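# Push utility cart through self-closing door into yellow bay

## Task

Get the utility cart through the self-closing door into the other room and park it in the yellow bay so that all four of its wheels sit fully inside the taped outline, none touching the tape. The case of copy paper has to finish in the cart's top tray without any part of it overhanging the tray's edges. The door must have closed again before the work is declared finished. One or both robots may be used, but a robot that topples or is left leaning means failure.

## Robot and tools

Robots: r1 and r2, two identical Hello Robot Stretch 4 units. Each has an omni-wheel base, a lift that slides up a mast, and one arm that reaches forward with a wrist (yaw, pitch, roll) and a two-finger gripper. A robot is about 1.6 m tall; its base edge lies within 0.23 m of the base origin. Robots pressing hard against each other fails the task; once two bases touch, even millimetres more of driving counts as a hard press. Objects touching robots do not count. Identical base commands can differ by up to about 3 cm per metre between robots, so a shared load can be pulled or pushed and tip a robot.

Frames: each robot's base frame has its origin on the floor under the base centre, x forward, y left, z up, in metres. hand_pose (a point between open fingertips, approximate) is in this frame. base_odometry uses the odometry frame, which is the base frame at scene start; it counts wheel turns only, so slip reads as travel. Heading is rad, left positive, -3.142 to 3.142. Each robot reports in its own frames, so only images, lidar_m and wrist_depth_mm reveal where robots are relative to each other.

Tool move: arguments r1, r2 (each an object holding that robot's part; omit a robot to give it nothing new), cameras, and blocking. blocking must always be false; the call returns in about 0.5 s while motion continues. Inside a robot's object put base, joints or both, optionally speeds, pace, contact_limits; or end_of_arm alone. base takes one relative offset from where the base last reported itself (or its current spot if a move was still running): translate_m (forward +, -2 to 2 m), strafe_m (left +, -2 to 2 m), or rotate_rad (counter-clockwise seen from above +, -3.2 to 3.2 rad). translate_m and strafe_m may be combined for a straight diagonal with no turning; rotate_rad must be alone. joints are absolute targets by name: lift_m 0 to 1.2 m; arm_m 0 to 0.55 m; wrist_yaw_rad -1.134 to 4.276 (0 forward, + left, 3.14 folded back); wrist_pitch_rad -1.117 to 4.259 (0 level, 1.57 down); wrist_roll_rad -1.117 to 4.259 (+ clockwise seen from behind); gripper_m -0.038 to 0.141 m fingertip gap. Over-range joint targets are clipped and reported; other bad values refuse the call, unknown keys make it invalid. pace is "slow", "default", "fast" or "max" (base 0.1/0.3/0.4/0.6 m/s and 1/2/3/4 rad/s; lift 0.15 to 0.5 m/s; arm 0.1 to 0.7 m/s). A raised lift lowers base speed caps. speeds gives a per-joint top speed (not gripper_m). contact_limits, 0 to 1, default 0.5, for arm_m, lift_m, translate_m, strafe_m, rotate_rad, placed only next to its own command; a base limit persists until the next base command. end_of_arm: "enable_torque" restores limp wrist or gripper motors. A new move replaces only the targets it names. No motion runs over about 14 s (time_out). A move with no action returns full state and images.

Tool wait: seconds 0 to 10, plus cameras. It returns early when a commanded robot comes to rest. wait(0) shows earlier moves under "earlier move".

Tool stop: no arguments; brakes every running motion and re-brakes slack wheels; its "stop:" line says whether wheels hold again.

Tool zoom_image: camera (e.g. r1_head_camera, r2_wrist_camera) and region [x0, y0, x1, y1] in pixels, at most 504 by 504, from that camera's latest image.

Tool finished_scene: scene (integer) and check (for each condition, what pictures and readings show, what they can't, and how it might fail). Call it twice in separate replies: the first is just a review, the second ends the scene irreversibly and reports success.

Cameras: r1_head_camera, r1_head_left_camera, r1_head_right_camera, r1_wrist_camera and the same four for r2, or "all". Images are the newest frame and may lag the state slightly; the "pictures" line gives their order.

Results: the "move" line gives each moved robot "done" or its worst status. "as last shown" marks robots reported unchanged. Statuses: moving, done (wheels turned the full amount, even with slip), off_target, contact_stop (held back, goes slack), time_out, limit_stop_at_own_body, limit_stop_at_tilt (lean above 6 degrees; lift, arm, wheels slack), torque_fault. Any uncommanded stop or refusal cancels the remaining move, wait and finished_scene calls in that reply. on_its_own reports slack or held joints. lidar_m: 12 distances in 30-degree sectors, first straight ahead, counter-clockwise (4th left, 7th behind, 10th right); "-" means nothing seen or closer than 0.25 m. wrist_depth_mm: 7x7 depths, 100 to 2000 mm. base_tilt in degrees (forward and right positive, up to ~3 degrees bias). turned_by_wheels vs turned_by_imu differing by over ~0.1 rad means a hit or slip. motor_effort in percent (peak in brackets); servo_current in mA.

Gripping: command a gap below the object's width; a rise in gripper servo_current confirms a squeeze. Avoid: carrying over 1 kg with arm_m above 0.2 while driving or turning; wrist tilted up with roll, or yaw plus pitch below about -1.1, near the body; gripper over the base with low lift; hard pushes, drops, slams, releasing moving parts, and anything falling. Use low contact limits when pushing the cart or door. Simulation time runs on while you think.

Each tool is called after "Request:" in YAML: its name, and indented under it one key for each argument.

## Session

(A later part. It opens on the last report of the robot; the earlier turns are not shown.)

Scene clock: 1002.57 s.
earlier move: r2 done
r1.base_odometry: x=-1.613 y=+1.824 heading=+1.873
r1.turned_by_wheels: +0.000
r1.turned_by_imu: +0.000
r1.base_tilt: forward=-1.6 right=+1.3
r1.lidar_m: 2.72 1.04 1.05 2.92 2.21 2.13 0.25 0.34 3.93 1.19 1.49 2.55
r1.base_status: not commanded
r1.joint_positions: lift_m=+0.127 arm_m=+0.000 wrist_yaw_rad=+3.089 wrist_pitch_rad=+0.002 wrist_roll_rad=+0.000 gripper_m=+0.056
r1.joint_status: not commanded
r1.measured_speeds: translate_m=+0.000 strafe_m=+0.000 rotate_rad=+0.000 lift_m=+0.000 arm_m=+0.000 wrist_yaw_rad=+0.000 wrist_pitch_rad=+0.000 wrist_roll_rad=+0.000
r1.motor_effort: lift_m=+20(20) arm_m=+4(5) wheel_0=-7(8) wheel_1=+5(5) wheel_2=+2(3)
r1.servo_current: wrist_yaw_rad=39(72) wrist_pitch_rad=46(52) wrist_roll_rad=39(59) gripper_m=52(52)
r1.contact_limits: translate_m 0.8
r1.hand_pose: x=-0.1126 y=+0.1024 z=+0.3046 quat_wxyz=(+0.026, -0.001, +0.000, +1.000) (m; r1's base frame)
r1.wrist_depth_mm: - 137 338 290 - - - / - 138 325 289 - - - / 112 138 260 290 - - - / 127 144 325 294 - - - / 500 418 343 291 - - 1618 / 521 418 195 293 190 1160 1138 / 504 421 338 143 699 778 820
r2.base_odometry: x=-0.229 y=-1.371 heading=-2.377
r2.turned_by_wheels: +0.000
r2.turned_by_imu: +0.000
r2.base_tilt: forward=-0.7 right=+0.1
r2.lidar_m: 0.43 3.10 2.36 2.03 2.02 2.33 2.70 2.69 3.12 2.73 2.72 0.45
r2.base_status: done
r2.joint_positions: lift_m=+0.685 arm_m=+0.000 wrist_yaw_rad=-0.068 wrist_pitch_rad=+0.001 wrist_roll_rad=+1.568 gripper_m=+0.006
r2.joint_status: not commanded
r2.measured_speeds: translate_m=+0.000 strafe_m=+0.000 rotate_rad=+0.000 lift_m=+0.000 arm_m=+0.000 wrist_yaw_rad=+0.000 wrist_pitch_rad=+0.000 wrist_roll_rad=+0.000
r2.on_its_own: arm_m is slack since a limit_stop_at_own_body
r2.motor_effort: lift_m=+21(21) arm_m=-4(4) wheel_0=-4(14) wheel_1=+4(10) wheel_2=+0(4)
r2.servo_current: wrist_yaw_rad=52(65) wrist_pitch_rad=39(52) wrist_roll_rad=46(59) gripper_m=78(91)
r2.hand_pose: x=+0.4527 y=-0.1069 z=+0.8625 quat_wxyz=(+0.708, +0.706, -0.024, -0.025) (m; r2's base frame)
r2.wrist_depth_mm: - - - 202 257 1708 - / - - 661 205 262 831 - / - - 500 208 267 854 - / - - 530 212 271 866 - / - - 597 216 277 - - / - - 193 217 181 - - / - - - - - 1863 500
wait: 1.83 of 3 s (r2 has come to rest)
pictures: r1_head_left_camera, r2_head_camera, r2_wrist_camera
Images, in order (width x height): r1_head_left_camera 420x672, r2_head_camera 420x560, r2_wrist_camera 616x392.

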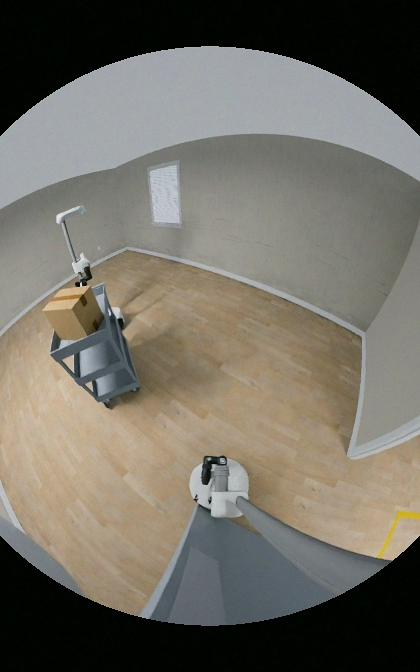

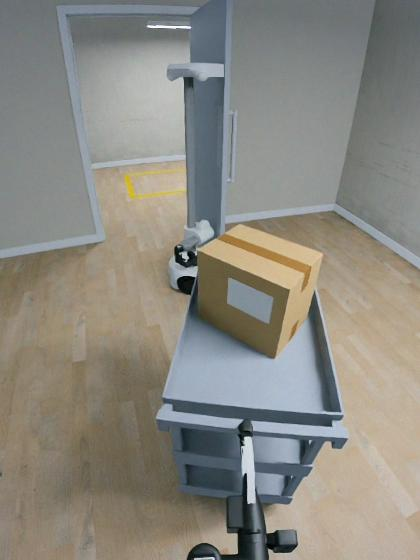

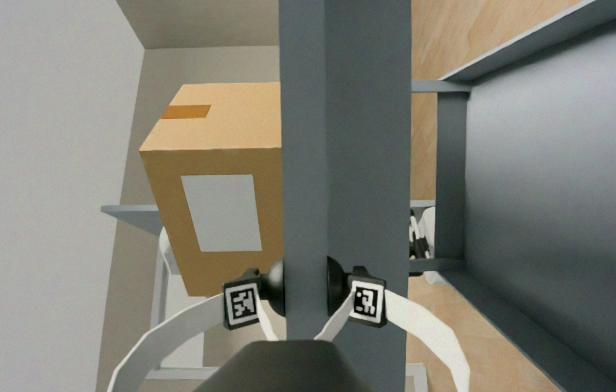

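Request:
move:
  blocking: false
  cameras: []
  r2: {"base": {"translate_m": 0.03, "strafe_m": -0.323}, "joints": {"wrist_yaw_rad": 0.22, "gripper_m": -0.01}, "speeds": {"wrist_yaw_rad": 0.22}, "pace": "default"}

Request:
wait:
  seconds: 4
  cameras: ["r2_head_camera", "r2_wrist_camera", "r1_head_left_camera"]

Scene clock: 1206.70 s.
move: r2 moving
r1.base_odometry: x=-1.613 y=+1.824 heading=+1.873
r1.turned_by_wheels: +0.000
r1.turned_by_imu: +0.000
r1.base_tilt: forward=-1.6 right=+1.3
r1.lidar_m: 2.71 1.02 1.06 2.92 2.21 2.15 0.25 0.33 3.93 1.18 1.48 2.53
r1.base_status: not commanded
r1.joint_positions: lift_m=+0.127 arm_m=+0.000 wrist_yaw_rad=+3.089 wrist_pitch_rad=+0.002 wrist_roll_rad=+0.000 gripper_m=+0.056
r1.joint_status: not commanded
r1.measured_speeds: translate_m=+0.000 strafe_m=+0.000 rotate_rad=+0.000 lift_m=+0.000 arm_m=+0.000 wrist_yaw_rad=+0.000 wrist_pitch_rad=+0.000 wrist_roll_rad=+0.000
r1.motor_effort: lift_m=+20(20) arm_m=+4(5) wheel_0=-7(8) wheel_1=+4(5) wheel_2=+2(3)
r1.servo_current: wrist_yaw_rad=52(65) wrist_pitch_rad=46(46) wrist_roll_rad=39(52) gripper_m=39(52)
r1.contact_limits: translate_m 0.8
r1.hand_pose: x=-0.1126 y=+0.1024 z=+0.3046 quat_wxyz=(+0.026, -0.001, +0.000, +1.000) (m; r1's base frame)
r1.wrist_depth_mm: - 137 340 289 - - - / - 138 324 291 - - - / 112 138 259 291 - - - / 127 144 325 294 - - - / 500 415 343 291 - - 1576 / 517 418 195 294 190 1182 1160 / 500 418 338 144 699 778 820
r2.base_odometry: x=-0.254 y=-1.348 heading=-2.377
r2.turned_by_wheels: +0.000
r2.turned_by_imu: +0.000
r2.base_tilt: forward=-0.7 right=+0.1
r2.lidar_m: 0.45 0.52 2.37 2.05 2.06 2.38 2.70 2.68 3.13 2.70 2.72 0.45
r2.base_status: translate_m moving; strafe_m moving
r2.joint_positions: lift_m=+0.685 arm_m=+0.000 wrist_yaw_rad=+0.026 wrist_pitch_rad=+0.001 wrist_roll_rad=+1.568 gripper_m=-0.008
r2.joint_status: wrist_yaw_rad moving; gripper_m moving
r2.measured_speeds: translate_m=+0.015 strafe_m=-0.133 rotate_rad=+0.004 lift_m=+0.000 arm_m=+0.000 wrist_yaw_rad=+0.258 wrist_pitch_rad=+0.000 wrist_roll_rad=+0.000
r2.on_its_own: arm_m is slack since a limit_stop_at_own_body
r2.motor_effort: lift_m=+21(21) arm_m=-3(4) wheel_0=+12(12) wheel_1=-9(11) wheel_2=-9(9)
r2.servo_current: wrist_yaw_rad=46(111) wrist_pitch_rad=39(46) wrist_roll_rad=52(59) gripper_m=104(163)
r2.hand_pose: x=+0.4615 y=-0.0798 z=+0.8625 quat_wxyz=(+0.708, +0.706, +0.010, +0.009) (m; r2's base frame)
r2.wrist_depth_mm: - - - 178 232 1537 - / - - 549 183 240 809 - / - - 477 191 248 820 - / - - 544 196 257 854 - / - - 634 204 265 - - / - - 188 207 181 1756 - / - - - - - 1576 488
pictures: none
No camera images: "cameras" was empty.

Scene clock: 1208.67 s.
earlier move: r2 done
r1.base_odometry: x=-1.613 y=+1.824 heading=+1.873
r1.turned_by_wheels: +0.000
r1.turned_by_imu: +0.000
r1.base_tilt: forward=-1.6 right=+1.3
r1.lidar_m: 2.70 1.09 1.06 2.95 2.23 2.15 0.25 0.31 3.92 1.21 1.48 2.57
r1.base_status: not commanded
r1.joint_positions: lift_m=+0.127 arm_m=+0.000 wrist_yaw_rad=+3.089 wrist_pitch_rad=+0.002 wrist_roll_rad=+0.000 gripper_m=+0.056
r1.joint_status: not commanded
r1.measured_speeds: translate_m=+0.000 strafe_m=+0.000 rotate_rad=+0.000 lift_m=+0.000 arm_m=+0.000 wrist_yaw_rad=+0.000 wrist_pitch_rad=+0.000 wrist_roll_rad=+0.000
r1.motor_effort: lift_m=+20(20) arm_m=+4(5) wheel_0=-7(8) wheel_1=+5(5) wheel_2=+2(3)
r1.servo_current: wrist_yaw_rad=20(78) wrist_pitch_rad=46(46) wrist_roll_rad=59(59) gripper_m=46(52)
r1.contact_limits: translate_m 0.8
r1.hand_pose: x=-0.1126 y=+0.1024 z=+0.3046 quat_wxyz=(+0.026, -0.001, +0.000, +1.000) (m; r1's base frame)
r1.wrist_depth_mm: - 137 340 290 - - - / - 138 325 293 - - - / 112 138 262 291 - - - / 126 145 325 291 - - - / 496 421 343 291 - - 1576 / 521 415 195 296 190 1160 1138 / 504 424 336 143 699 778 809
r2.base_odometry: x=-0.474 y=-1.158 heading=-2.378
r2.turned_by_wheels: +0.000
r2.turned_by_imu: +0.001
r2.base_tilt: forward=-0.7 right=+0.1
r2.lidar_m: 0.41 0.43 2.71 2.30 2.31 2.69 2.64 2.64 2.84 2.43 2.42 0.48
r2.base_status: done
r2.joint_positions: lift_m=+0.685 arm_m=+0.000 wrist_yaw_rad=+0.225 wrist_pitch_rad=+0.001 wrist_roll_rad=+1.568 gripper_m=-0.009
r2.joint_status: all done
r2.measured_speeds: translate_m=+0.000 strafe_m=+0.000 rotate_rad=+0.000 lift_m=+0.000 arm_m=+0.000 wrist_yaw_rad=+0.000 wrist_pitch_rad=+0.000 wrist_roll_rad=+0.000
r2.on_its_own: arm_m is slack since a limit_stop_at_own_body
r2.motor_effort: lift_m=+21(21) arm_m=-3(4) wheel_0=+2(17) wheel_1=-3(11) wheel_2=-4(10)
r2.servo_current: wrist_yaw_rad=52(111) wrist_pitch_rad=39(46) wrist_roll_rad=39(65) gripper_m=98(163)
r2.hand_pose: x=+0.4716 y=-0.0209 z=+0.8625 quat_wxyz=(+0.704, +0.702, +0.080, +0.079) (m; r2's base frame)
r2.wrist_depth_mm: - - - 193 250 1661 1160 / - - - 194 253 820 - / - - 525 197 255 854 - / - - 508 199 257 842 - / - - 564 202 260 866 - / - - 188 203 180 - - / - - - - 266 1618 504
wait: 1.97 of 4 s (r2 has come to rest)
pictures: r1_head_left_camera, r2_head_camera, r2_wrist_camera
Images, in order (width x height): r1_head_left_camera 420x672, r2_head_camera 420x560, r2_wrist_camera 616x392.

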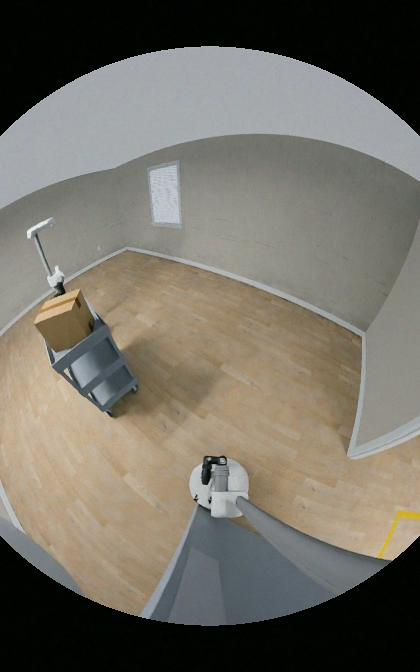

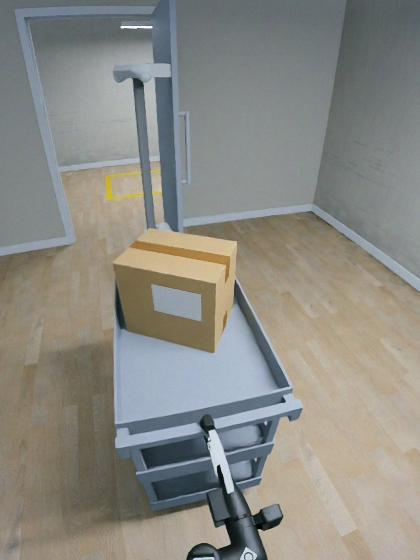

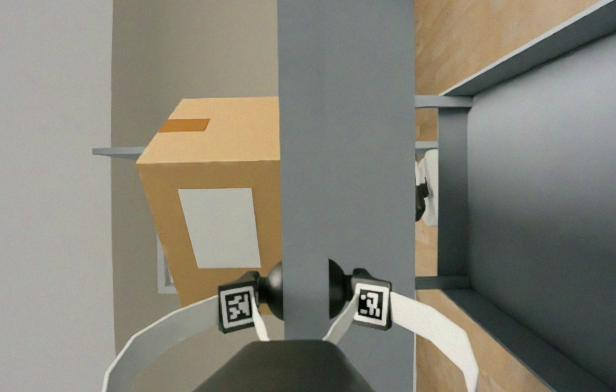

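Request:
zoom_image:
  camera: "r1_head_left_camera"
  region: [80, 340, 160, 420]

Request:
zoom_image:
  camera: "r2_head_camera"
  region: [90, 220, 330, 460]

Scaled by 6.300 from the camera's 420x672 image, which has a finer 600x960 frame.

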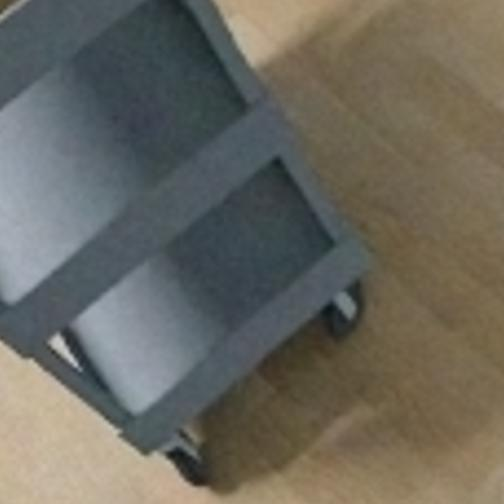

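Scaled by 2.100 from the camera's 420x560 image, which has a finer 1200x1600 frame.

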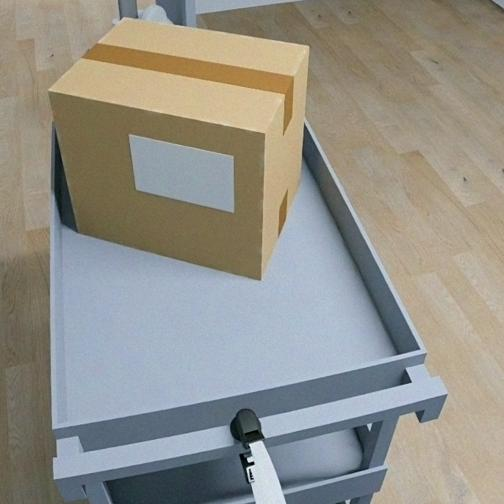

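Request:
move:
  blocking: false
  cameras: []
  r2: {"base": {"translate_m": 0.268, "strafe_m": -0.503}, "joints": {"wrist_yaw_rad": 0.6}, "speeds": {"wrist_yaw_rad": 0.18}, "pace": "default"}

Request:
wait:
  seconds: 4
  cameras: ["r2_head_camera", "r2_wrist_camera", "r1_head_left_camera"]

Scene clock: 1263.83 s.
move: r2 moving
r1.base_odometry: x=-1.613 y=+1.824 heading=+1.873
r1.turned_by_wheels: +0.000
r1.turned_by_imu: +0.000
r1.base_tilt: forward=-1.5 right=+1.3
r1.lidar_m: 2.69 1.07 1.04 2.94 2.22 2.14 0.25 0.33 3.93 1.20 1.49 2.56
r1.base_status: not commanded
r1.joint_positions: lift_m=+0.127 arm_m=+0.000 wrist_yaw_rad=+3.089 wrist_pitch_rad=+0.002 wrist_roll_rad=+0.000 gripper_m=+0.056
r1.joint_status: not commanded
r1.measured_speeds: translate_m=+0.000 strafe_m=+0.000 rotate_rad=+0.000 lift_m=+0.000 arm_m=+0.000 wrist_yaw_rad=+0.000 wrist_pitch_rad=+0.000 wrist_roll_rad=+0.000
r1.motor_effort: lift_m=+20(20) arm_m=+4(4) wheel_0=-7(8) wheel_1=+5(5) wheel_2=+2(2)
r1.servo_current: wrist_yaw_rad=39(59) wrist_pitch_rad=39(46) wrist_roll_rad=52(72) gripper_m=46(46)
r1.contact_limits: translate_m 0.8
r1.hand_pose: x=-0.1126 y=+0.1024 z=+0.3046 quat_wxyz=(+0.026, -0.001, +0.000, +1.000) (m; r1's base frame)
r1.wrist_depth_mm: - 137 338 290 - - - / - 138 325 290 - - - / 112 138 259 290 - - - / 126 144 327 293 - - - / 496 413 343 294 - - 1618 / 517 421 195 293 191 1182 1160 / 504 427 338 144 707 778 820
r2.base_odometry: x=-0.503 y=-1.148 heading=-2.378
r2.turned_by_wheels: -0.001
r2.turned_by_imu: +0.000
r2.base_tilt: forward=-0.7 right=+0.1
r2.lidar_m: 0.43 0.43 2.75 2.38 2.36 2.73 2.64 2.64 2.79 2.38 2.39 0.49
r2.base_status: translate_m moving; strafe_m moving
r2.joint_positions: lift_m=+0.685 arm_m=+0.000 wrist_yaw_rad=+0.295 wrist_pitch_rad=+0.001 wrist_roll_rad=+1.568 gripper_m=-0.009
r2.joint_status: wrist_yaw_rad moving
r2.measured_speeds: translate_m=+0.055 strafe_m=-0.109 rotate_rad=-0.003 lift_m=+0.000 arm_m=+0.000 wrist_yaw_rad=+0.180 wrist_pitch_rad=+0.000 wrist_roll_rad=+0.000
r2.on_its_own: arm_m is slack since a limit_stop_at_own_body
r2.motor_effort: lift_m=+21(21) arm_m=-3(4) wheel_0=+10(14) wheel_1=-7(8) wheel_2=-13(13)
r2.servo_current: wrist_yaw_rad=59(85) wrist_pitch_rad=39(46) wrist_roll_rad=46(59) gripper_m=98(104)
r2.hand_pose: x=+0.4723 y=+0.0002 z=+0.8625 quat_wxyz=(+0.700, +0.698, +0.104, +0.104) (m; r2's base frame)
r2.wrist_depth_mm: - - - 185 242 1708 544 / - - - 187 245 842 - / - - 496 190 250 831 - / - - 504 193 254 866 - / - - 574 198 257 866 - / - - 189 201 180 - - / - - - - 265 1576 484
pictures: none
No camera images: "cameras" was empty.

Scene clock: 1266.83 s.
earlier move: r2 done
r1.base_odometry: x=-1.613 y=+1.824 heading=+1.873
r1.turned_by_wheels: +0.000
r1.turned_by_imu: +0.000
r1.base_tilt: forward=-1.6 right=+1.3
r1.lidar_m: 2.69 3.85 0.94 1.36 2.21 2.14 0.25 0.34 3.93 1.22 1.47 2.56
r1.base_status: not commanded
r1.joint_positions: lift_m=+0.127 arm_m=+0.000 wrist_yaw_rad=+3.089 wrist_pitch_rad=+0.002 wrist_roll_rad=+0.000 gripper_m=+0.056
r1.joint_status: not commanded
r1.measured_speeds: translate_m=+0.000 strafe_m=+0.000 rotate_rad=+0.000 lift_m=+0.000 arm_m=+0.000 wrist_yaw_rad=+0.000 wrist_pitch_rad=+0.000 wrist_roll_rad=+0.000
r1.motor_effort: lift_m=+20(20) arm_m=+5(5) wheel_0=-8(8) wheel_1=+5(5) wheel_2=+2(3)
r1.servo_current: wrist_yaw_rad=46(65) wrist_pitch_rad=46(52) wrist_roll_rad=52(72) gripper_m=39(52)
r1.contact_limits: translate_m 0.8
r1.hand_pose: x=-0.1126 y=+0.1024 z=+0.3046 quat_wxyz=(+0.026, -0.001, +0.000, +1.000) (m; r1's base frame)
r1.wrist_depth_mm: - 138 340 289 - - - / - 138 325 290 - - - / 112 138 260 291 - - - / 127 144 327 293 - - - / 492 415 343 293 - - 1537 / 517 421 195 294 190 1182 1138 / 504 421 338 143 699 768 820
r2.base_odometry: x=-1.015 y=-0.980 heading=-2.378
r2.turned_by_wheels: +0.000
r2.turned_by_imu: +0.002
r2.base_tilt: forward=-0.7 right=+0.1
r2.lidar_m: 0.47 0.34 3.32 2.89 2.89 3.24 2.78 2.77 2.19 1.86 1.85 2.18
r2.base_status: done
r2.joint_positions: lift_m=+0.685 arm_m=+0.000 wrist_yaw_rad=+0.601 wrist_pitch_rad=+0.001 wrist_roll_rad=+1.568 gripper_m=-0.009
r2.joint_status: all done
r2.measured_speeds: translate_m=+0.000 strafe_m=+0.000 rotate_rad=+0.000 lift_m=+0.000 arm_m=+0.000 wrist_yaw_rad=+0.000 wrist_pitch_rad=+0.000 wrist_roll_rad=+0.000
r2.on_its_own: arm_m is slack since a limit_stop_at_own_body
r2.motor_effort: lift_m=+21(21) arm_m=-3(4) wheel_0=+2(16) wheel_1=-5(9) wheel_2=-4(13)
r2.servo_current: wrist_yaw_rad=59(111) wrist_pitch_rad=39(46) wrist_roll_rad=52(59) gripper_m=85(104)
r2.hand_pose: x=+0.4582 y=+0.0911 z=+0.8625 quat_wxyz=(+0.676, +0.674, +0.210, +0.209) (m; r2's base frame)
r2.wrist_depth_mm: - - - 214 281 1397 310 / - - - 207 271 1708 1182 / - - - 200 260 1661 - / - - 559 194 254 866 - / - - 480 187 246 842 - / - - 191 181 182 - - / - - 539 - 232 - -
wait: 3.00 of 4 s (r2 has come to rest)
pictures: r1_head_left_camera, r2_head_camera, r2_wrist_camera
Images, in order (width x height): r1_head_left_camera 420x672, r2_head_camera 420x560, r2_wrist_camera 616x392.

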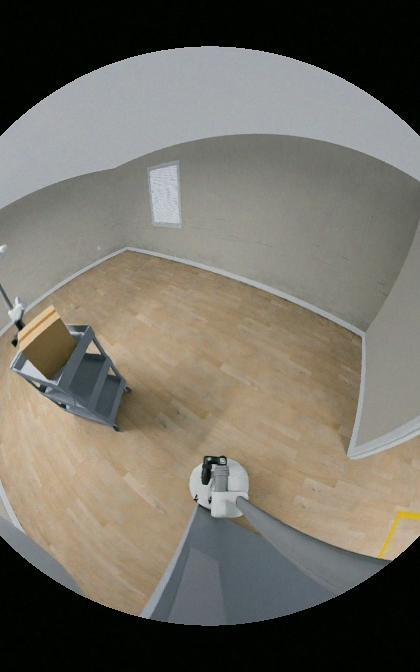

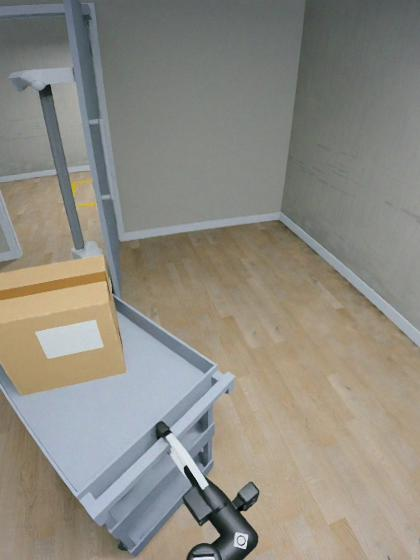

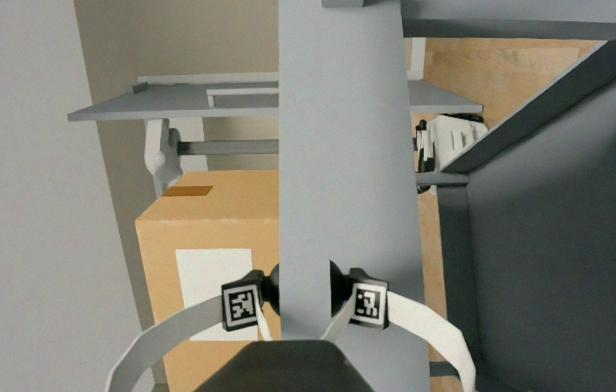

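Request:
move:
  blocking: false
  cameras: []
  r2: {"base": {"translate_m": 0.3055, "strafe_m": 0.3305}, "pace": "default"}

Request:
wait:
  seconds: 4
  cameras: ["r2_head_camera", "r2_wrist_camera", "r1_head_left_camera"]

Scene clock: 1330.77 s.
move: r2 moving
r1.base_odometry: x=-1.613 y=+1.824 heading=+1.873
r1.turned_by_wheels: +0.000
r1.turned_by_imu: +0.000
r1.base_tilt: forward=-1.6 right=+1.3
r1.lidar_m: 2.73 3.86 0.91 1.29 2.19 2.15 0.25 0.32 3.93 1.20 1.48 2.56
r1.base_status: not commanded
r1.joint_positions: lift_m=+0.127 arm_m=+0.000 wrist_yaw_rad=+3.089 wrist_pitch_rad=+0.002 wrist_roll_rad=+0.000 gripper_m=+0.056
r1.joint_status: not commanded
r1.measured_speeds: translate_m=+0.000 strafe_m=+0.000 rotate_rad=+0.000 lift_m=+0.000 arm_m=+0.000 wrist_yaw_rad=+0.000 wrist_pitch_rad=+0.000 wrist_roll_rad=+0.000
r1.motor_effort: lift_m=+20(20) arm_m=+4(4) wheel_0=-8(8) wheel_1=+5(5) wheel_2=+2(2)
r1.servo_current: wrist_yaw_rad=52(52) wrist_pitch_rad=33(52) wrist_roll_rad=39(65) gripper_m=39(52)
r1.contact_limits: translate_m 0.8
r1.hand_pose: x=-0.1126 y=+0.1024 z=+0.3046 quat_wxyz=(+0.026, -0.001, +0.000, +1.000) (m; r1's base frame)
r1.wrist_depth_mm: - 137 338 290 - - - / - 137 324 291 - - - / 112 138 260 291 - - - / 127 144 327 291 - - - / 496 421 343 294 - - 1618 / 521 421 195 293 191 1182 1118 / 500 421 340 143 707 778 842
r2.base_odometry: x=-1.015 y=-1.012 heading=-2.379
r2.turned_by_wheels: -0.001
r2.turned_by_imu: -0.002
r2.base_tilt: forward=-0.6 right=+0.1
r2.lidar_m: 0.47 0.29 3.36 2.86 2.88 3.29 2.81 2.80 2.24 1.90 1.87 2.19
r2.base_status: translate_m moving; strafe_m moving
r2.joint_positions: lift_m=+0.685 arm_m=+0.000 wrist_yaw_rad=+0.595 wrist_pitch_rad=+0.002 wrist_roll_rad=+1.568 gripper_m=-0.009
r2.joint_status: not commanded
r2.measured_speeds: translate_m=+0.091 strafe_m=+0.093 rotate_rad=+0.003 lift_m=+0.000 arm_m=+0.000 wrist_yaw_rad=-0.018 wrist_pitch_rad=+0.000 wrist_roll_rad=+0.000
r2.on_its_own: arm_m is slack since a limit_stop_at_own_body
r2.motor_effort: lift_m=+21(21) arm_m=+0(4) wheel_0=-11(11) wheel_1=+12(15) wheel_2=-15(18)
r2.servo_current: wrist_yaw_rad=46(59) wrist_pitch_rad=39(46) wrist_roll_rad=46(52) gripper_m=72(91)
r2.hand_pose: x=+0.4587 y=+0.0894 z=+0.8623 quat_wxyz=(+0.677, +0.675, +0.208, +0.207) (m; r2's base frame)
r2.wrist_depth_mm: - - - 274 281 307 306 / - - - 204 270 1708 1160 / - - - 195 257 1618 - / - - 591 187 246 854 - / - - 473 181 238 831 - / - - 189 174 183 - - / - - 517 - 223 - -
pictures: none
No camera images: "cameras" was empty.

Scene clock: 1333.23 s.
earlier move: r2 done
r1.base_odometry: x=-1.613 y=+1.824 heading=+1.873
r1.turned_by_wheels: +0.000
r1.turned_by_imu: +0.000
r1.base_tilt: forward=-1.6 right=+1.3
r1.lidar_m: 2.71 0.64 0.52 2.92 2.20 2.15 0.25 0.30 3.92 1.20 1.46 2.56
r1.base_status: not commanded
r1.joint_positions: lift_m=+0.127 arm_m=+0.000 wrist_yaw_rad=+3.089 wrist_pitch_rad=+0.002 wrist_roll_rad=+0.000 gripper_m=+0.056
r1.joint_status: not commanded
r1.measured_speeds: translate_m=+0.000 strafe_m=+0.000 rotate_rad=+0.000 lift_m=+0.000 arm_m=+0.000 wrist_yaw_rad=+0.000 wrist_pitch_rad=+0.000 wrist_roll_rad=+0.000
r1.motor_effort: lift_m=+20(20) arm_m=+4(5) wheel_0=-7(8) wheel_1=+5(5) wheel_2=+2(2)
r1.servo_current: wrist_yaw_rad=46(65) wrist_pitch_rad=46(52) wrist_roll_rad=46(65) gripper_m=39(52)
r1.contact_limits: translate_m 0.8
r1.hand_pose: x=-0.1126 y=+0.1024 z=+0.3046 quat_wxyz=(+0.026, -0.001, +0.000, +1.000) (m; r1's base frame)
r1.wrist_depth_mm: - 138 340 290 - - - / - 138 325 290 - - - / 112 138 259 290 - - - / 127 145 327 294 - - - / 492 418 345 294 - - 1661 / 517 418 195 294 190 1118 1138 / 508 418 338 144 707 778 820
r2.base_odometry: x=-1.008 y=-1.430 heading=-2.378
r2.turned_by_wheels: +0.001
r2.turned_by_imu: +0.000
r2.base_tilt: forward=-0.7 right=+0.0
r2.lidar_m: 0.48 0.33 3.07 2.65 2.65 3.05 3.15 3.16 2.43 2.09 2.10 2.44
r2.base_status: done
r2.joint_positions: lift_m=+0.685 arm_m=+0.000 wrist_yaw_rad=+0.597 wrist_pitch_rad=+0.002 wrist_roll_rad=+1.568 gripper_m=-0.009
r2.joint_status: not commanded
r2.measured_speeds: translate_m=+0.000 strafe_m=+0.000 rotate_rad=+0.000 lift_m=+0.000 arm_m=+0.000 wrist_yaw_rad=+0.000 wrist_pitch_rad=+0.000 wrist_roll_rad=+0.000
r2.on_its_own: arm_m is slack since a limit_stop_at_own_body
r2.motor_effort: lift_m=+21(21) arm_m=+0(4) wheel_0=-2(14) wheel_1=+3(15) wheel_2=-3(18)
r2.servo_current: wrist_yaw_rad=59(65) wrist_pitch_rad=46(46) wrist_roll_rad=46(72) gripper_m=65(91)
r2.hand_pose: x=+0.4585 y=+0.0898 z=+0.8623 quat_wxyz=(+0.677, +0.675, +0.208, +0.207) (m; r2's base frame)
r2.wrist_depth_mm: - - - 202 266 1576 1118 / - - - 196 257 1281 525 / - - - 190 250 1255 - / - - 512 185 245 831 - / - - 484 181 238 831 - / - - 187 177 180 - - / - - - - 229 - -
wait: 2.47 of 4 s (r2 has come to rest)
pictures: r1_head_left_camera, r2_head_camera, r2_wrist_camera
Images, in order (width x height): r1_head_left_camera 420x672, r2_head_camera 420x560, r2_wrist_camera 616x392.

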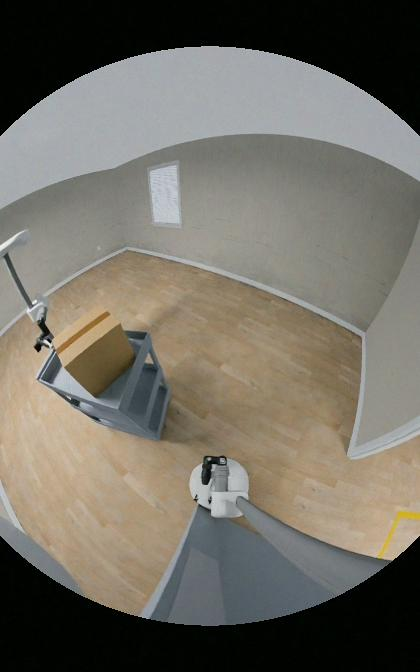

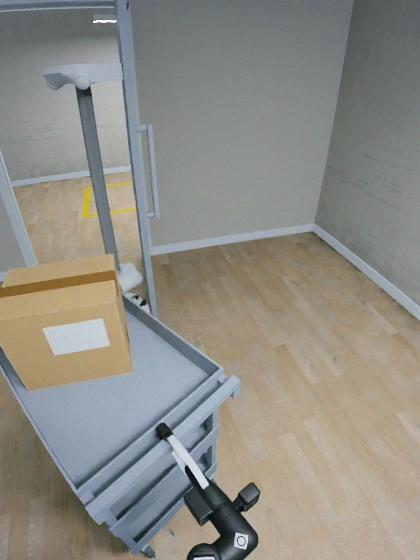

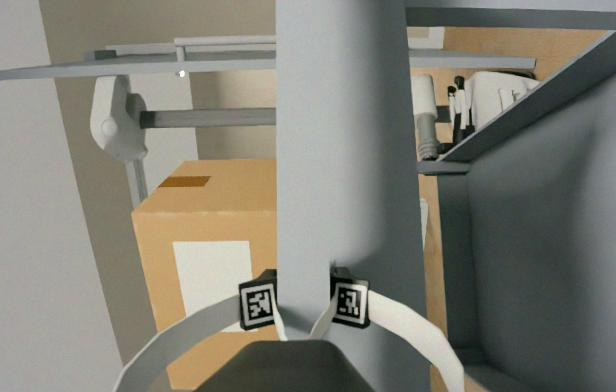

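Request:
move:
  blocking: false
  cameras: ["r1_head_camera", "r1_head_left_camera", "r2_head_camera", "r2_wrist_camera"]

Scene clock: 1369.00 s.
r1.base_odometry: x=-1.613 y=+1.824 heading=+1.873
r1.turned_by_wheels: +0.000
r1.turned_by_imu: +0.000
r1.base_tilt: forward=-1.6 right=+1.3
r1.lidar_m: 2.70 0.66 0.55 2.93 2.20 2.15 0.25 0.30 3.92 1.19 1.49 2.57
r1.base_status: not commanded
r1.joint_positions: lift_m=+0.127 arm_m=+0.000 wrist_yaw_rad=+3.089 wrist_pitch_rad=+0.002 wrist_roll_rad=+0.000 gripper_m=+0.056
r1.joint_status: not commanded
r1.measured_speeds: translate_m=+0.000 strafe_m=+0.000 rotate_rad=+0.000 lift_m=+0.000 arm_m=+0.000 wrist_yaw_rad=+0.000 wrist_pitch_rad=+0.000 wrist_roll_rad=+0.000
r1.motor_effort: lift_m=+20(20) arm_m=+4(5) wheel_0=-7(8) wheel_1=+5(5) wheel_2=+2(2)
r1.servo_current: wrist_yaw_rad=52(65) wrist_pitch_rad=39(52) wrist_roll_rad=59(65) gripper_m=39(52)
r1.contact_limits: translate_m 0.8
r1.hand_pose: x=-0.1126 y=+0.1024 z=+0.3046 quat_wxyz=(+0.026, -0.001, +0.000, +1.000) (m; r1's base frame)
r1.wrist_depth_mm: - 137 336 290 - - - / - 138 324 290 - - - / 112 138 260 291 - - - / 127 144 324 291 - - - / 500 413 343 294 - - 1576 / 521 421 195 294 190 1160 1138 / 508 421 340 143 707 778 820
r2.base_odometry: x=-1.008 y=-1.430 heading=-2.378
r2.turned_by_wheels: +0.000
r2.turned_by_imu: +0.000
r2.base_tilt: forward=-0.7 right=+0.1
r2.lidar_m: 0.44 0.32 3.07 2.67 2.66 3.05 3.15 3.13 2.45 2.10 2.09 2.44
r2.base_status: done
r2.joint_positions: lift_m=+0.685 arm_m=+0.000 wrist_yaw_rad=+0.597 wrist_pitch_rad=+0.002 wrist_roll_rad=+1.568 gripper_m=-0.009
r2.joint_status: not commanded
r2.measured_speeds: translate_m=+0.000 strafe_m=+0.000 rotate_rad=+0.000 lift_m=+0.000 arm_m=+0.000 wrist_yaw_rad=+0.000 wrist_pitch_rad=+0.000 wrist_roll_rad=+0.000
r2.on_its_own: arm_m is slack since a limit_stop_at_own_body
r2.motor_effort: lift_m=+21(21) arm_m=+0(4) wheel_0=-3(14) wheel_1=+3(15) wheel_2=-3(18)
r2.servo_current: wrist_yaw_rad=39(65) wrist_pitch_rad=39(46) wrist_roll_rad=39(72) gripper_m=59(91)
r2.hand_pose: x=+0.4585 y=+0.0898 z=+0.8623 quat_wxyz=(+0.677, +0.675, +0.208, +0.207) (m; r2's base frame)
r2.wrist_depth_mm: - - - 201 267 1537 1098 / - - - 195 257 1255 530 / - - - 190 251 1281 - / - - 517 185 245 854 - / - - 484 182 239 831 - / - - 188 177 181 - - / - - - - 229 - -
pictures: r1_head_camera, r1_head_left_camera, r2_head_camera, r2_wrist_camera
Images, in order (width x height): r1_head_camera 420x560, r1_head_left_camera 420x672, r2_head_camera 420x560, r2_wrist_camera 616x392.

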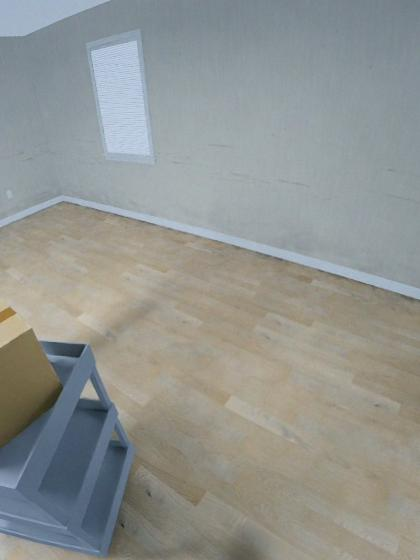

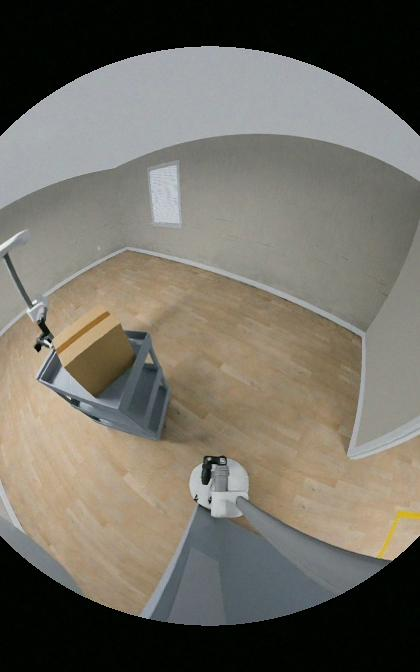

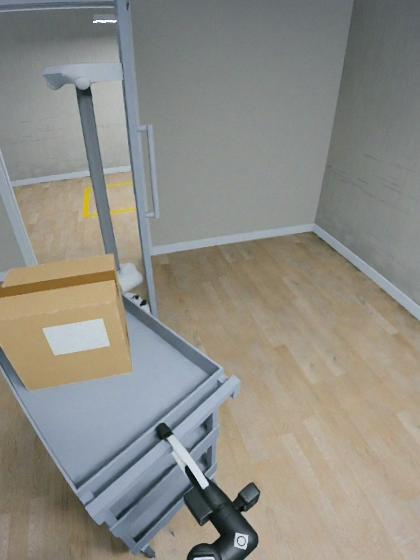

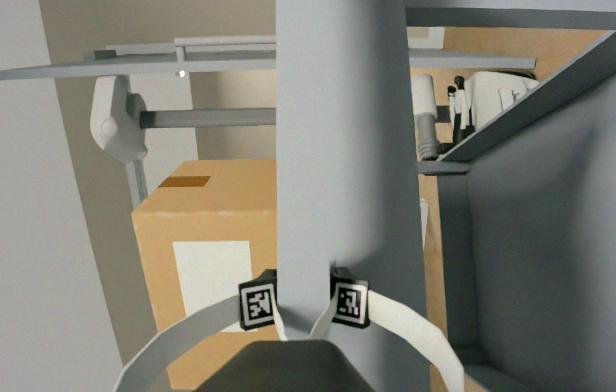

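Request:
zoom_image:
  camera: "r2_head_camera"
  region: [0, 200, 280, 560]

Request:
zoom_image:
  camera: "r1_head_left_camera"
  region: [0, 280, 300, 560]

Scaled by 1.400 from the camera's 420x560 image, which has a finer 1200x1600 frame.

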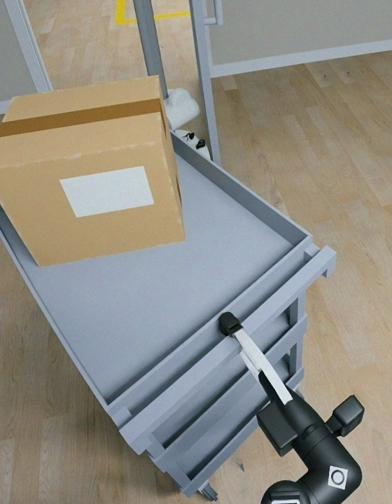

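Scaled by 1.680 from the camera's 420x672 image, which has a finer 600x960 frame.

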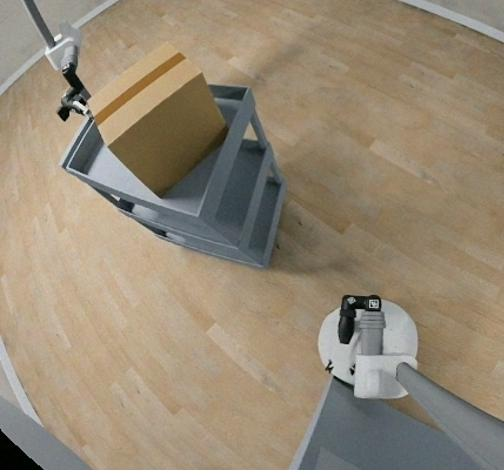

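Request:
move:
  blocking: false
  r2: {"base": {"translate_m": 0.174, "strafe_m": -0.160}, "joints": {"wrist_yaw_rad": 0.80}, "speeds": {"wrist_yaw_rad": 0.2}, "contact_limits": {"translate_m": 0.8}}
  cameras: []

Request:
wait:
  seconds: 3
  cameras: ["r1_head_left_camera", "r2_head_camera"]

Scene clock: 1437.30 s.
move: r2 moving
r1.base_odometry: x=-1.613 y=+1.824 heading=+1.873
r1.turned_by_wheels: +0.000
r1.turned_by_imu: +0.000
r1.base_tilt: forward=-1.6 right=+1.3
r1.lidar_m: 2.71 0.59 0.51 2.94 2.18 2.13 0.25 0.35 3.93 1.22 1.47 2.57
r1.base_status: not commanded
r1.joint_positions: lift_m=+0.127 arm_m=+0.000 wrist_yaw_rad=+3.089 wrist_pitch_rad=+0.002 wrist_roll_rad=+0.000 gripper_m=+0.056
r1.joint_status: not commanded
r1.measured_speeds: translate_m=+0.000 strafe_m=+0.000 rotate_rad=+0.000 lift_m=+0.000 arm_m=+0.000 wrist_yaw_rad=+0.000 wrist_pitch_rad=+0.000 wrist_roll_rad=+0.000
r1.motor_effort: lift_m=+20(20) arm_m=+5(5) wheel_0=-7(8) wheel_1=+5(5) wheel_2=+2(2)
r1.servo_current: wrist_yaw_rad=33(59) wrist_pitch_rad=46(46) wrist_roll_rad=52(65) gripper_m=39(46)
r1.contact_limits: translate_m 0.8
r1.hand_pose: x=-0.1126 y=+0.1024 z=+0.3046 quat_wxyz=(+0.026, -0.001, +0.000, +1.000) (m; r1's base frame)
r1.wrist_depth_mm: - 137 340 290 - - - / - 138 325 293 - - - / 112 138 262 290 - - - / 126 144 325 293 - - - / 496 421 343 293 - - 1618 / 521 424 195 294 191 1182 1160 / 504 421 338 143 707 778 820
r2.base_odometry: x=-1.040 y=-1.431 heading=-2.379
r2.turned_by_wheels: +0.000
r2.turned_by_imu: +0.000
r2.base_tilt: forward=-0.7 right=+0.1
r2.lidar_m: 0.46 0.35 3.05 2.67 2.68 3.10 3.18 3.17 2.43 2.06 2.06 2.40
r2.base_status: translate_m moving; strafe_m moving
r2.joint_positions: lift_m=+0.685 arm_m=+0.000 wrist_yaw_rad=+0.686 wrist_pitch_rad=+0.002 wrist_roll_rad=+1.568 gripper_m=-0.009
r2.joint_status: wrist_yaw_rad moving
r2.measured_speeds: translate_m=+0.094 strafe_m=-0.085 rotate_rad=+0.005 lift_m=+0.000 arm_m=+0.000 wrist_yaw_rad=+0.239 wrist_pitch_rad=+0.000 wrist_roll_rad=+0.000
r2.on_its_own: arm_m is slack since a limit_stop_at_own_body
r2.motor_effort: lift_m=+21(21) arm_m=+0(0) wheel_0=+8(12) wheel_1=-6(7) wheel_2=-13(14)
r2.servo_current: wrist_yaw_rad=91(98) wrist_pitch_rad=33(46) wrist_roll_rad=39(59) gripper_m=59(65)
r2.contact_limits: translate_m 0.8
r2.hand_pose: x=+0.4494 y=+0.1149 z=+0.8623 quat_wxyz=(+0.667, +0.665, +0.238, +0.237) (m; r2's base frame)
r2.wrist_depth_mm: - - - 187 248 1464 1182 / - - - 185 245 1255 549 / - - 654 183 243 820 - / - - 473 180 241 842 - / - - 496 178 237 831 - / - - 190 176 183 - - / - - 585 - 234 - -
pictures: none
No camera images: "cameras" was empty.

Scene clock: 1439.00 s.
earlier move: r2 done
r1.base_odometry: x=-1.613 y=+1.824 heading=+1.873
r1.turned_by_wheels: +0.000
r1.turned_by_imu: +0.000
r1.base_tilt: forward=-1.5 right=+1.3
r1.lidar_m: 2.72 0.57 0.48 0.83 2.21 2.15 0.25 0.32 3.92 1.20 1.46 2.55
r1.base_status: not commanded
r1.joint_positions: lift_m=+0.127 arm_m=+0.000 wrist_yaw_rad=+3.089 wrist_pitch_rad=+0.002 wrist_roll_rad=+0.000 gripper_m=+0.056
r1.joint_status: not commanded
r1.measured_speeds: translate_m=+0.000 strafe_m=+0.000 rotate_rad=+0.000 lift_m=+0.000 arm_m=+0.000 wrist_yaw_rad=+0.000 wrist_pitch_rad=+0.000 wrist_roll_rad=+0.000
r1.motor_effort: lift_m=+20(20) arm_m=+4(5) wheel_0=-7(8) wheel_1=+5(5) wheel_2=+2(2)
r1.servo_current: wrist_yaw_rad=46(78) wrist_pitch_rad=39(52) wrist_roll_rad=52(65) gripper_m=39(46)
r1.contact_limits: translate_m 0.8
r1.hand_pose: x=-0.1126 y=+0.1024 z=+0.3046 quat_wxyz=(+0.026, -0.001, +0.000, +1.000) (m; r1's base frame)
r1.wrist_depth_mm: - 137 340 290 - - - / - 137 325 291 - - - / 112 138 259 291 - - - / 127 144 325 293 - - - / 500 413 343 293 - - 1576 / 525 421 194 296 191 1205 1118 / 504 418 340 143 707 778 820
r2.base_odometry: x=-1.244 y=-1.435 heading=-2.378
r2.turned_by_wheels: +0.000
r2.turned_by_imu: +0.002
r2.base_tilt: forward=-0.6 right=+0.1
r2.lidar_m: 0.47 0.29 0.29 2.85 2.87 3.30 3.28 3.27 2.21 1.90 1.91 2.21
r2.base_status: done
r2.joint_positions: lift_m=+0.685 arm_m=+0.000 wrist_yaw_rad=+0.803 wrist_pitch_rad=+0.002 wrist_roll_rad=+1.568 gripper_m=-0.009
r2.joint_status: all done
r2.measured_speeds: translate_m=+0.000 strafe_m=+0.000 rotate_rad=+0.000 lift_m=+0.000 arm_m=+0.000 wrist_yaw_rad=+0.000 wrist_pitch_rad=+0.000 wrist_roll_rad=+0.000
r2.on_its_own: arm_m is slack since a limit_stop_at_own_body
r2.motor_effort: lift_m=+21(21) arm_m=+0(1) wheel_0=+4(18) wheel_1=-3(7) wheel_2=-2(14)
r2.servo_current: wrist_yaw_rad=39(98) wrist_pitch_rad=52(52) wrist_roll_rad=46(59) gripper_m=59(65)
r2.contact_limits: translate_m 0.8
r2.hand_pose: x=+0.4341 y=+0.1467 z=+0.8623 quat_wxyz=(+0.652, +0.650, +0.277, +0.276) (m; r2's base frame)
r2.wrist_depth_mm: - - - 216 282 301 301 / - - - 206 272 1182 1078 / - - - 197 258 1160 - / - - 597 191 250 842 - / - - 473 183 241 831 - / - - 188 178 183 - - / - - - - 227 - -
wait: 1.70 of 3 s (r2 has come to rest)
pictures: r1_head_left_camera, r2_head_camera
Images, in order (width x height): r1_head_left_camera 420x672, r2_head_camera 420x560.

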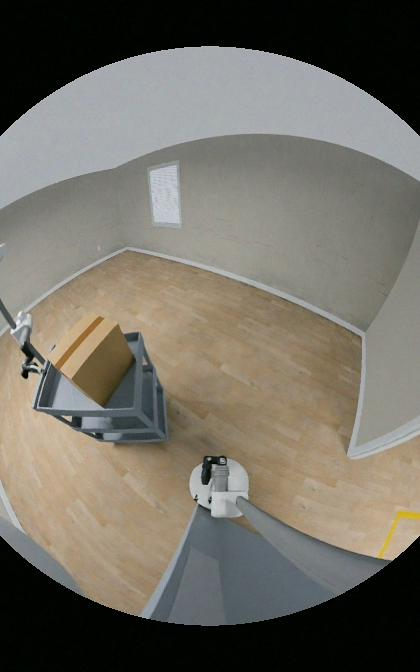

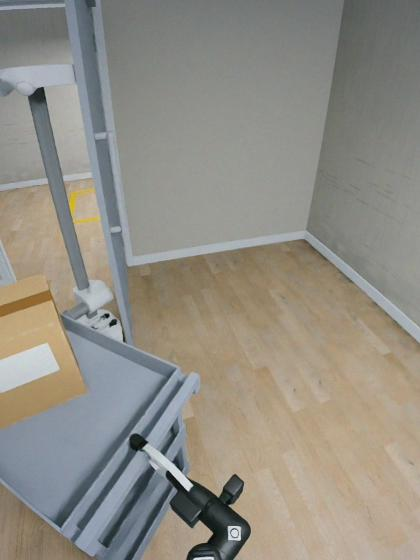

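Request:
move:
  blocking: false
  r2: {"base": {"translate_m": 0.1815, "strafe_m": 0.3567}, "contact_limits": {"translate_m": 0.8}}
  cameras: []

Request:
wait:
  seconds: 4
  cameras: ["r1_head_left_camera", "r2_head_camera"]

Scene clock: 1481.50 s.
move: r2 moving
r1.base_odometry: x=-1.613 y=+1.824 heading=+1.873
r1.turned_by_wheels: +0.000
r1.turned_by_imu: +0.000
r1.base_tilt: forward=-1.5 right=+1.3
r1.lidar_m: 2.71 0.55 0.43 0.81 2.22 2.14 0.25 0.32 3.91 1.20 1.47 2.56
r1.base_status: not commanded
r1.joint_positions: lift_m=+0.127 arm_m=+0.000 wrist_yaw_rad=+3.089 wrist_pitch_rad=+0.002 wrist_roll_rad=+0.000 gripper_m=+0.056
r1.joint_status: not commanded
r1.measured_speeds: translate_m=+0.000 strafe_m=+0.000 rotate_rad=+0.000 lift_m=+0.000 arm_m=+0.000 wrist_yaw_rad=+0.000 wrist_pitch_rad=+0.000 wrist_roll_rad=+0.000
r1.motor_effort: lift_m=+20(20) arm_m=+4(4) wheel_0=-7(8) wheel_1=+5(5) wheel_2=+2(3)
r1.servo_current: wrist_yaw_rad=46(59) wrist_pitch_rad=39(52) wrist_roll_rad=46(59) gripper_m=39(46)
r1.contact_limits: translate_m 0.8
r1.hand_pose: x=-0.1126 y=+0.1024 z=+0.3046 quat_wxyz=(+0.026, -0.001, +0.000, +1.000) (m; r1's base frame)
r1.wrist_depth_mm: - 137 340 289 - - - / - 138 324 290 - - - / 112 138 262 291 - - - / 127 144 325 294 - - - / 496 415 345 293 - - 1537 / 521 418 195 294 191 1160 1138 / 508 424 338 143 699 788 831
r2.base_odometry: x=-1.235 y=-1.465 heading=-2.379
r2.turned_by_wheels: -0.001
r2.turned_by_imu: -0.001
r2.base_tilt: forward=-0.7 right=+0.1
r2.lidar_m: 0.47 0.29 0.30 2.84 2.83 3.26 3.30 3.31 2.23 1.92 1.92 2.24
r2.base_status: translate_m moving; strafe_m moving
r2.joint_positions: lift_m=+0.685 arm_m=+0.000 wrist_yaw_rad=+0.797 wrist_pitch_rad=+0.002 wrist_roll_rad=+1.568 gripper_m=-0.009
r2.joint_status: not commanded
r2.measured_speeds: translate_m=+0.056 strafe_m=+0.109 rotate_rad=-0.002 lift_m=+0.000 arm_m=+0.000 wrist_yaw_rad=-0.016 wrist_pitch_rad=+0.000 wrist_roll_rad=+0.000
r2.on_its_own: arm_m is slack since a limit_stop_at_own_body
r2.motor_effort: lift_m=+21(21) arm_m=+0(0) wheel_0=-12(15) wheel_1=+12(13) wheel_2=-12(13)
r2.servo_current: wrist_yaw_rad=52(52) wrist_pitch_rad=39(46) wrist_roll_rad=59(59) gripper_m=59(65)
r2.contact_limits: translate_m 0.8
r2.hand_pose: x=+0.4350 y=+0.1451 z=+0.8623 quat_wxyz=(+0.653, +0.651, +0.275, +0.274) (m; r2's base frame)
r2.wrist_depth_mm: - - - 221 290 301 300 / - - - 210 274 1182 1078 / - - - 201 262 1138 - / - - 647 193 253 831 - / - - 473 184 241 842 - / - - 187 177 181 798 - / - - 508 - 224 - -
pictures: none
No camera images: "cameras" was empty.

Scene clock: 1483.80 s.
earlier move: r2 done
r1.base_odometry: x=-1.613 y=+1.824 heading=+1.873
r1.turned_by_wheels: +0.000
r1.turned_by_imu: +0.000
r1.base_tilt: forward=-1.6 right=+1.3
r1.lidar_m: 0.26 0.26 0.39 2.90 2.21 2.15 0.25 0.31 3.93 1.22 1.47 2.57
r1.base_status: not commanded
r1.joint_positions: lift_m=+0.127 arm_m=+0.000 wrist_yaw_rad=+3.089 wrist_pitch_rad=+0.002 wrist_roll_rad=+0.000 gripper_m=+0.056
r1.joint_status: not commanded
r1.measured_speeds: translate_m=+0.000 strafe_m=+0.000 rotate_rad=+0.000 lift_m=+0.000 arm_m=+0.000 wrist_yaw_rad=+0.000 wrist_pitch_rad=+0.000 wrist_roll_rad=+0.000
r1.motor_effort: lift_m=+20(20) arm_m=+4(5) wheel_0=-8(8) wheel_1=+5(5) wheel_2=+2(3)
r1.servo_current: wrist_yaw_rad=46(72) wrist_pitch_rad=46(52) wrist_roll_rad=72(72) gripper_m=46(52)
r1.contact_limits: translate_m 0.8
r1.hand_pose: x=-0.1126 y=+0.1024 z=+0.3046 quat_wxyz=(+0.026, -0.001, +0.000, +1.000) (m; r1's base frame)
r1.wrist_depth_mm: - 137 338 289 - - - / - 138 324 290 - - - / 112 138 259 290 - - - / 127 144 324 293 - - - / 492 415 342 293 - - 1576 / 521 424 195 291 191 1182 1138 / 504 418 338 143 699 778 809
r2.base_odometry: x=-1.129 y=-1.818 heading=-2.379
r2.turned_by_wheels: +0.000
r2.turned_by_imu: +0.000
r2.base_tilt: forward=-0.7 right=+0.1
r2.lidar_m: 0.45 0.32 0.33 2.55 2.57 2.93 3.55 3.54 2.57 2.20 2.19 2.56
r2.base_status: done
r2.joint_positions: lift_m=+0.685 arm_m=+0.000 wrist_yaw_rad=+0.796 wrist_pitch_rad=+0.002 wrist_roll_rad=+1.568 gripper_m=-0.009
r2.joint_status: not commanded
r2.measured_speeds: translate_m=+0.000 strafe_m=+0.000 rotate_rad=+0.000 lift_m=+0.000 arm_m=+0.000 wrist_yaw_rad=+0.000 wrist_pitch_rad=+0.000 wrist_roll_rad=+0.000
r2.on_its_own: arm_m is slack since a limit_stop_at_own_body
r2.motor_effort: lift_m=+21(21) arm_m=+0(1) wheel_0=-3(15) wheel_1=+1(13) wheel_2=-4(14)
r2.servo_current: wrist_yaw_rad=59(65) wrist_pitch_rad=39(46) wrist_roll_rad=46(59) gripper_m=65(65)
r2.contact_limits: translate_m 0.8
r2.hand_pose: x=+0.4351 y=+0.1448 z=+0.8623 quat_wxyz=(+0.653, +0.651, +0.274, +0.274) (m; r2's base frame)
r2.wrist_depth_mm: - 1008 1008 187 249 1008 788 / - - - 185 246 1025 544 / - - 661 182 243 831 - / - - 473 180 240 831 - / - - 496 179 236 - - / - - 187 177 183 - - / - - 585 - 233 - -
wait: 2.30 of 4 s (r2 has come to rest)
pictures: r1_head_left_camera, r2_head_camera
Images, in order (width x height): r1_head_left_camera 420x672, r2_head_camera 420x560.

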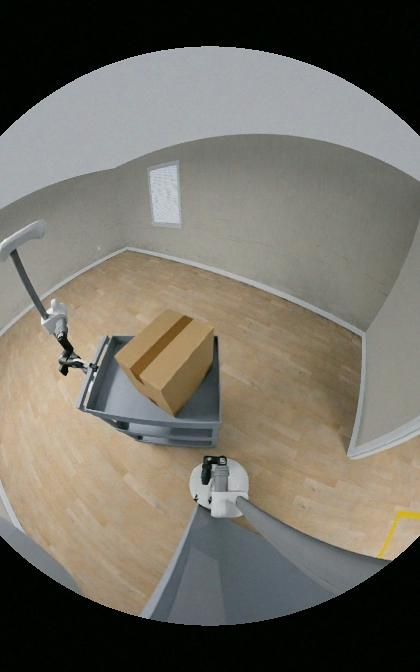

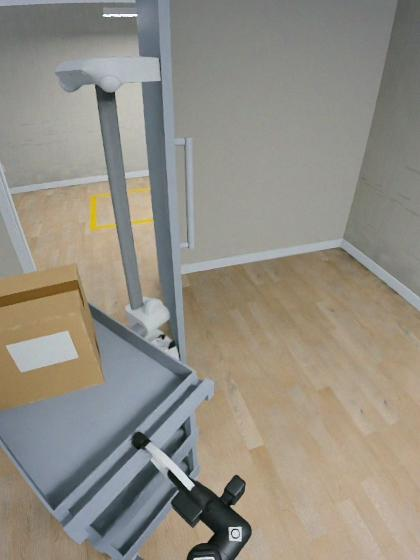

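Request:
zoom_image:
  camera: "r1_head_left_camera"
  region: [60, 310, 300, 540]

Scaled by 2.100 from the camera's 420x672 image, which has a finer 600x960 frame.

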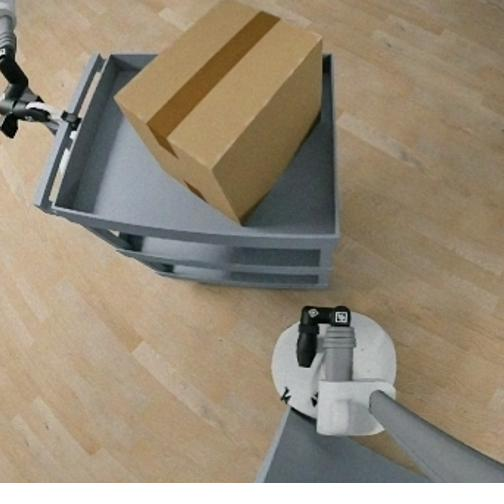

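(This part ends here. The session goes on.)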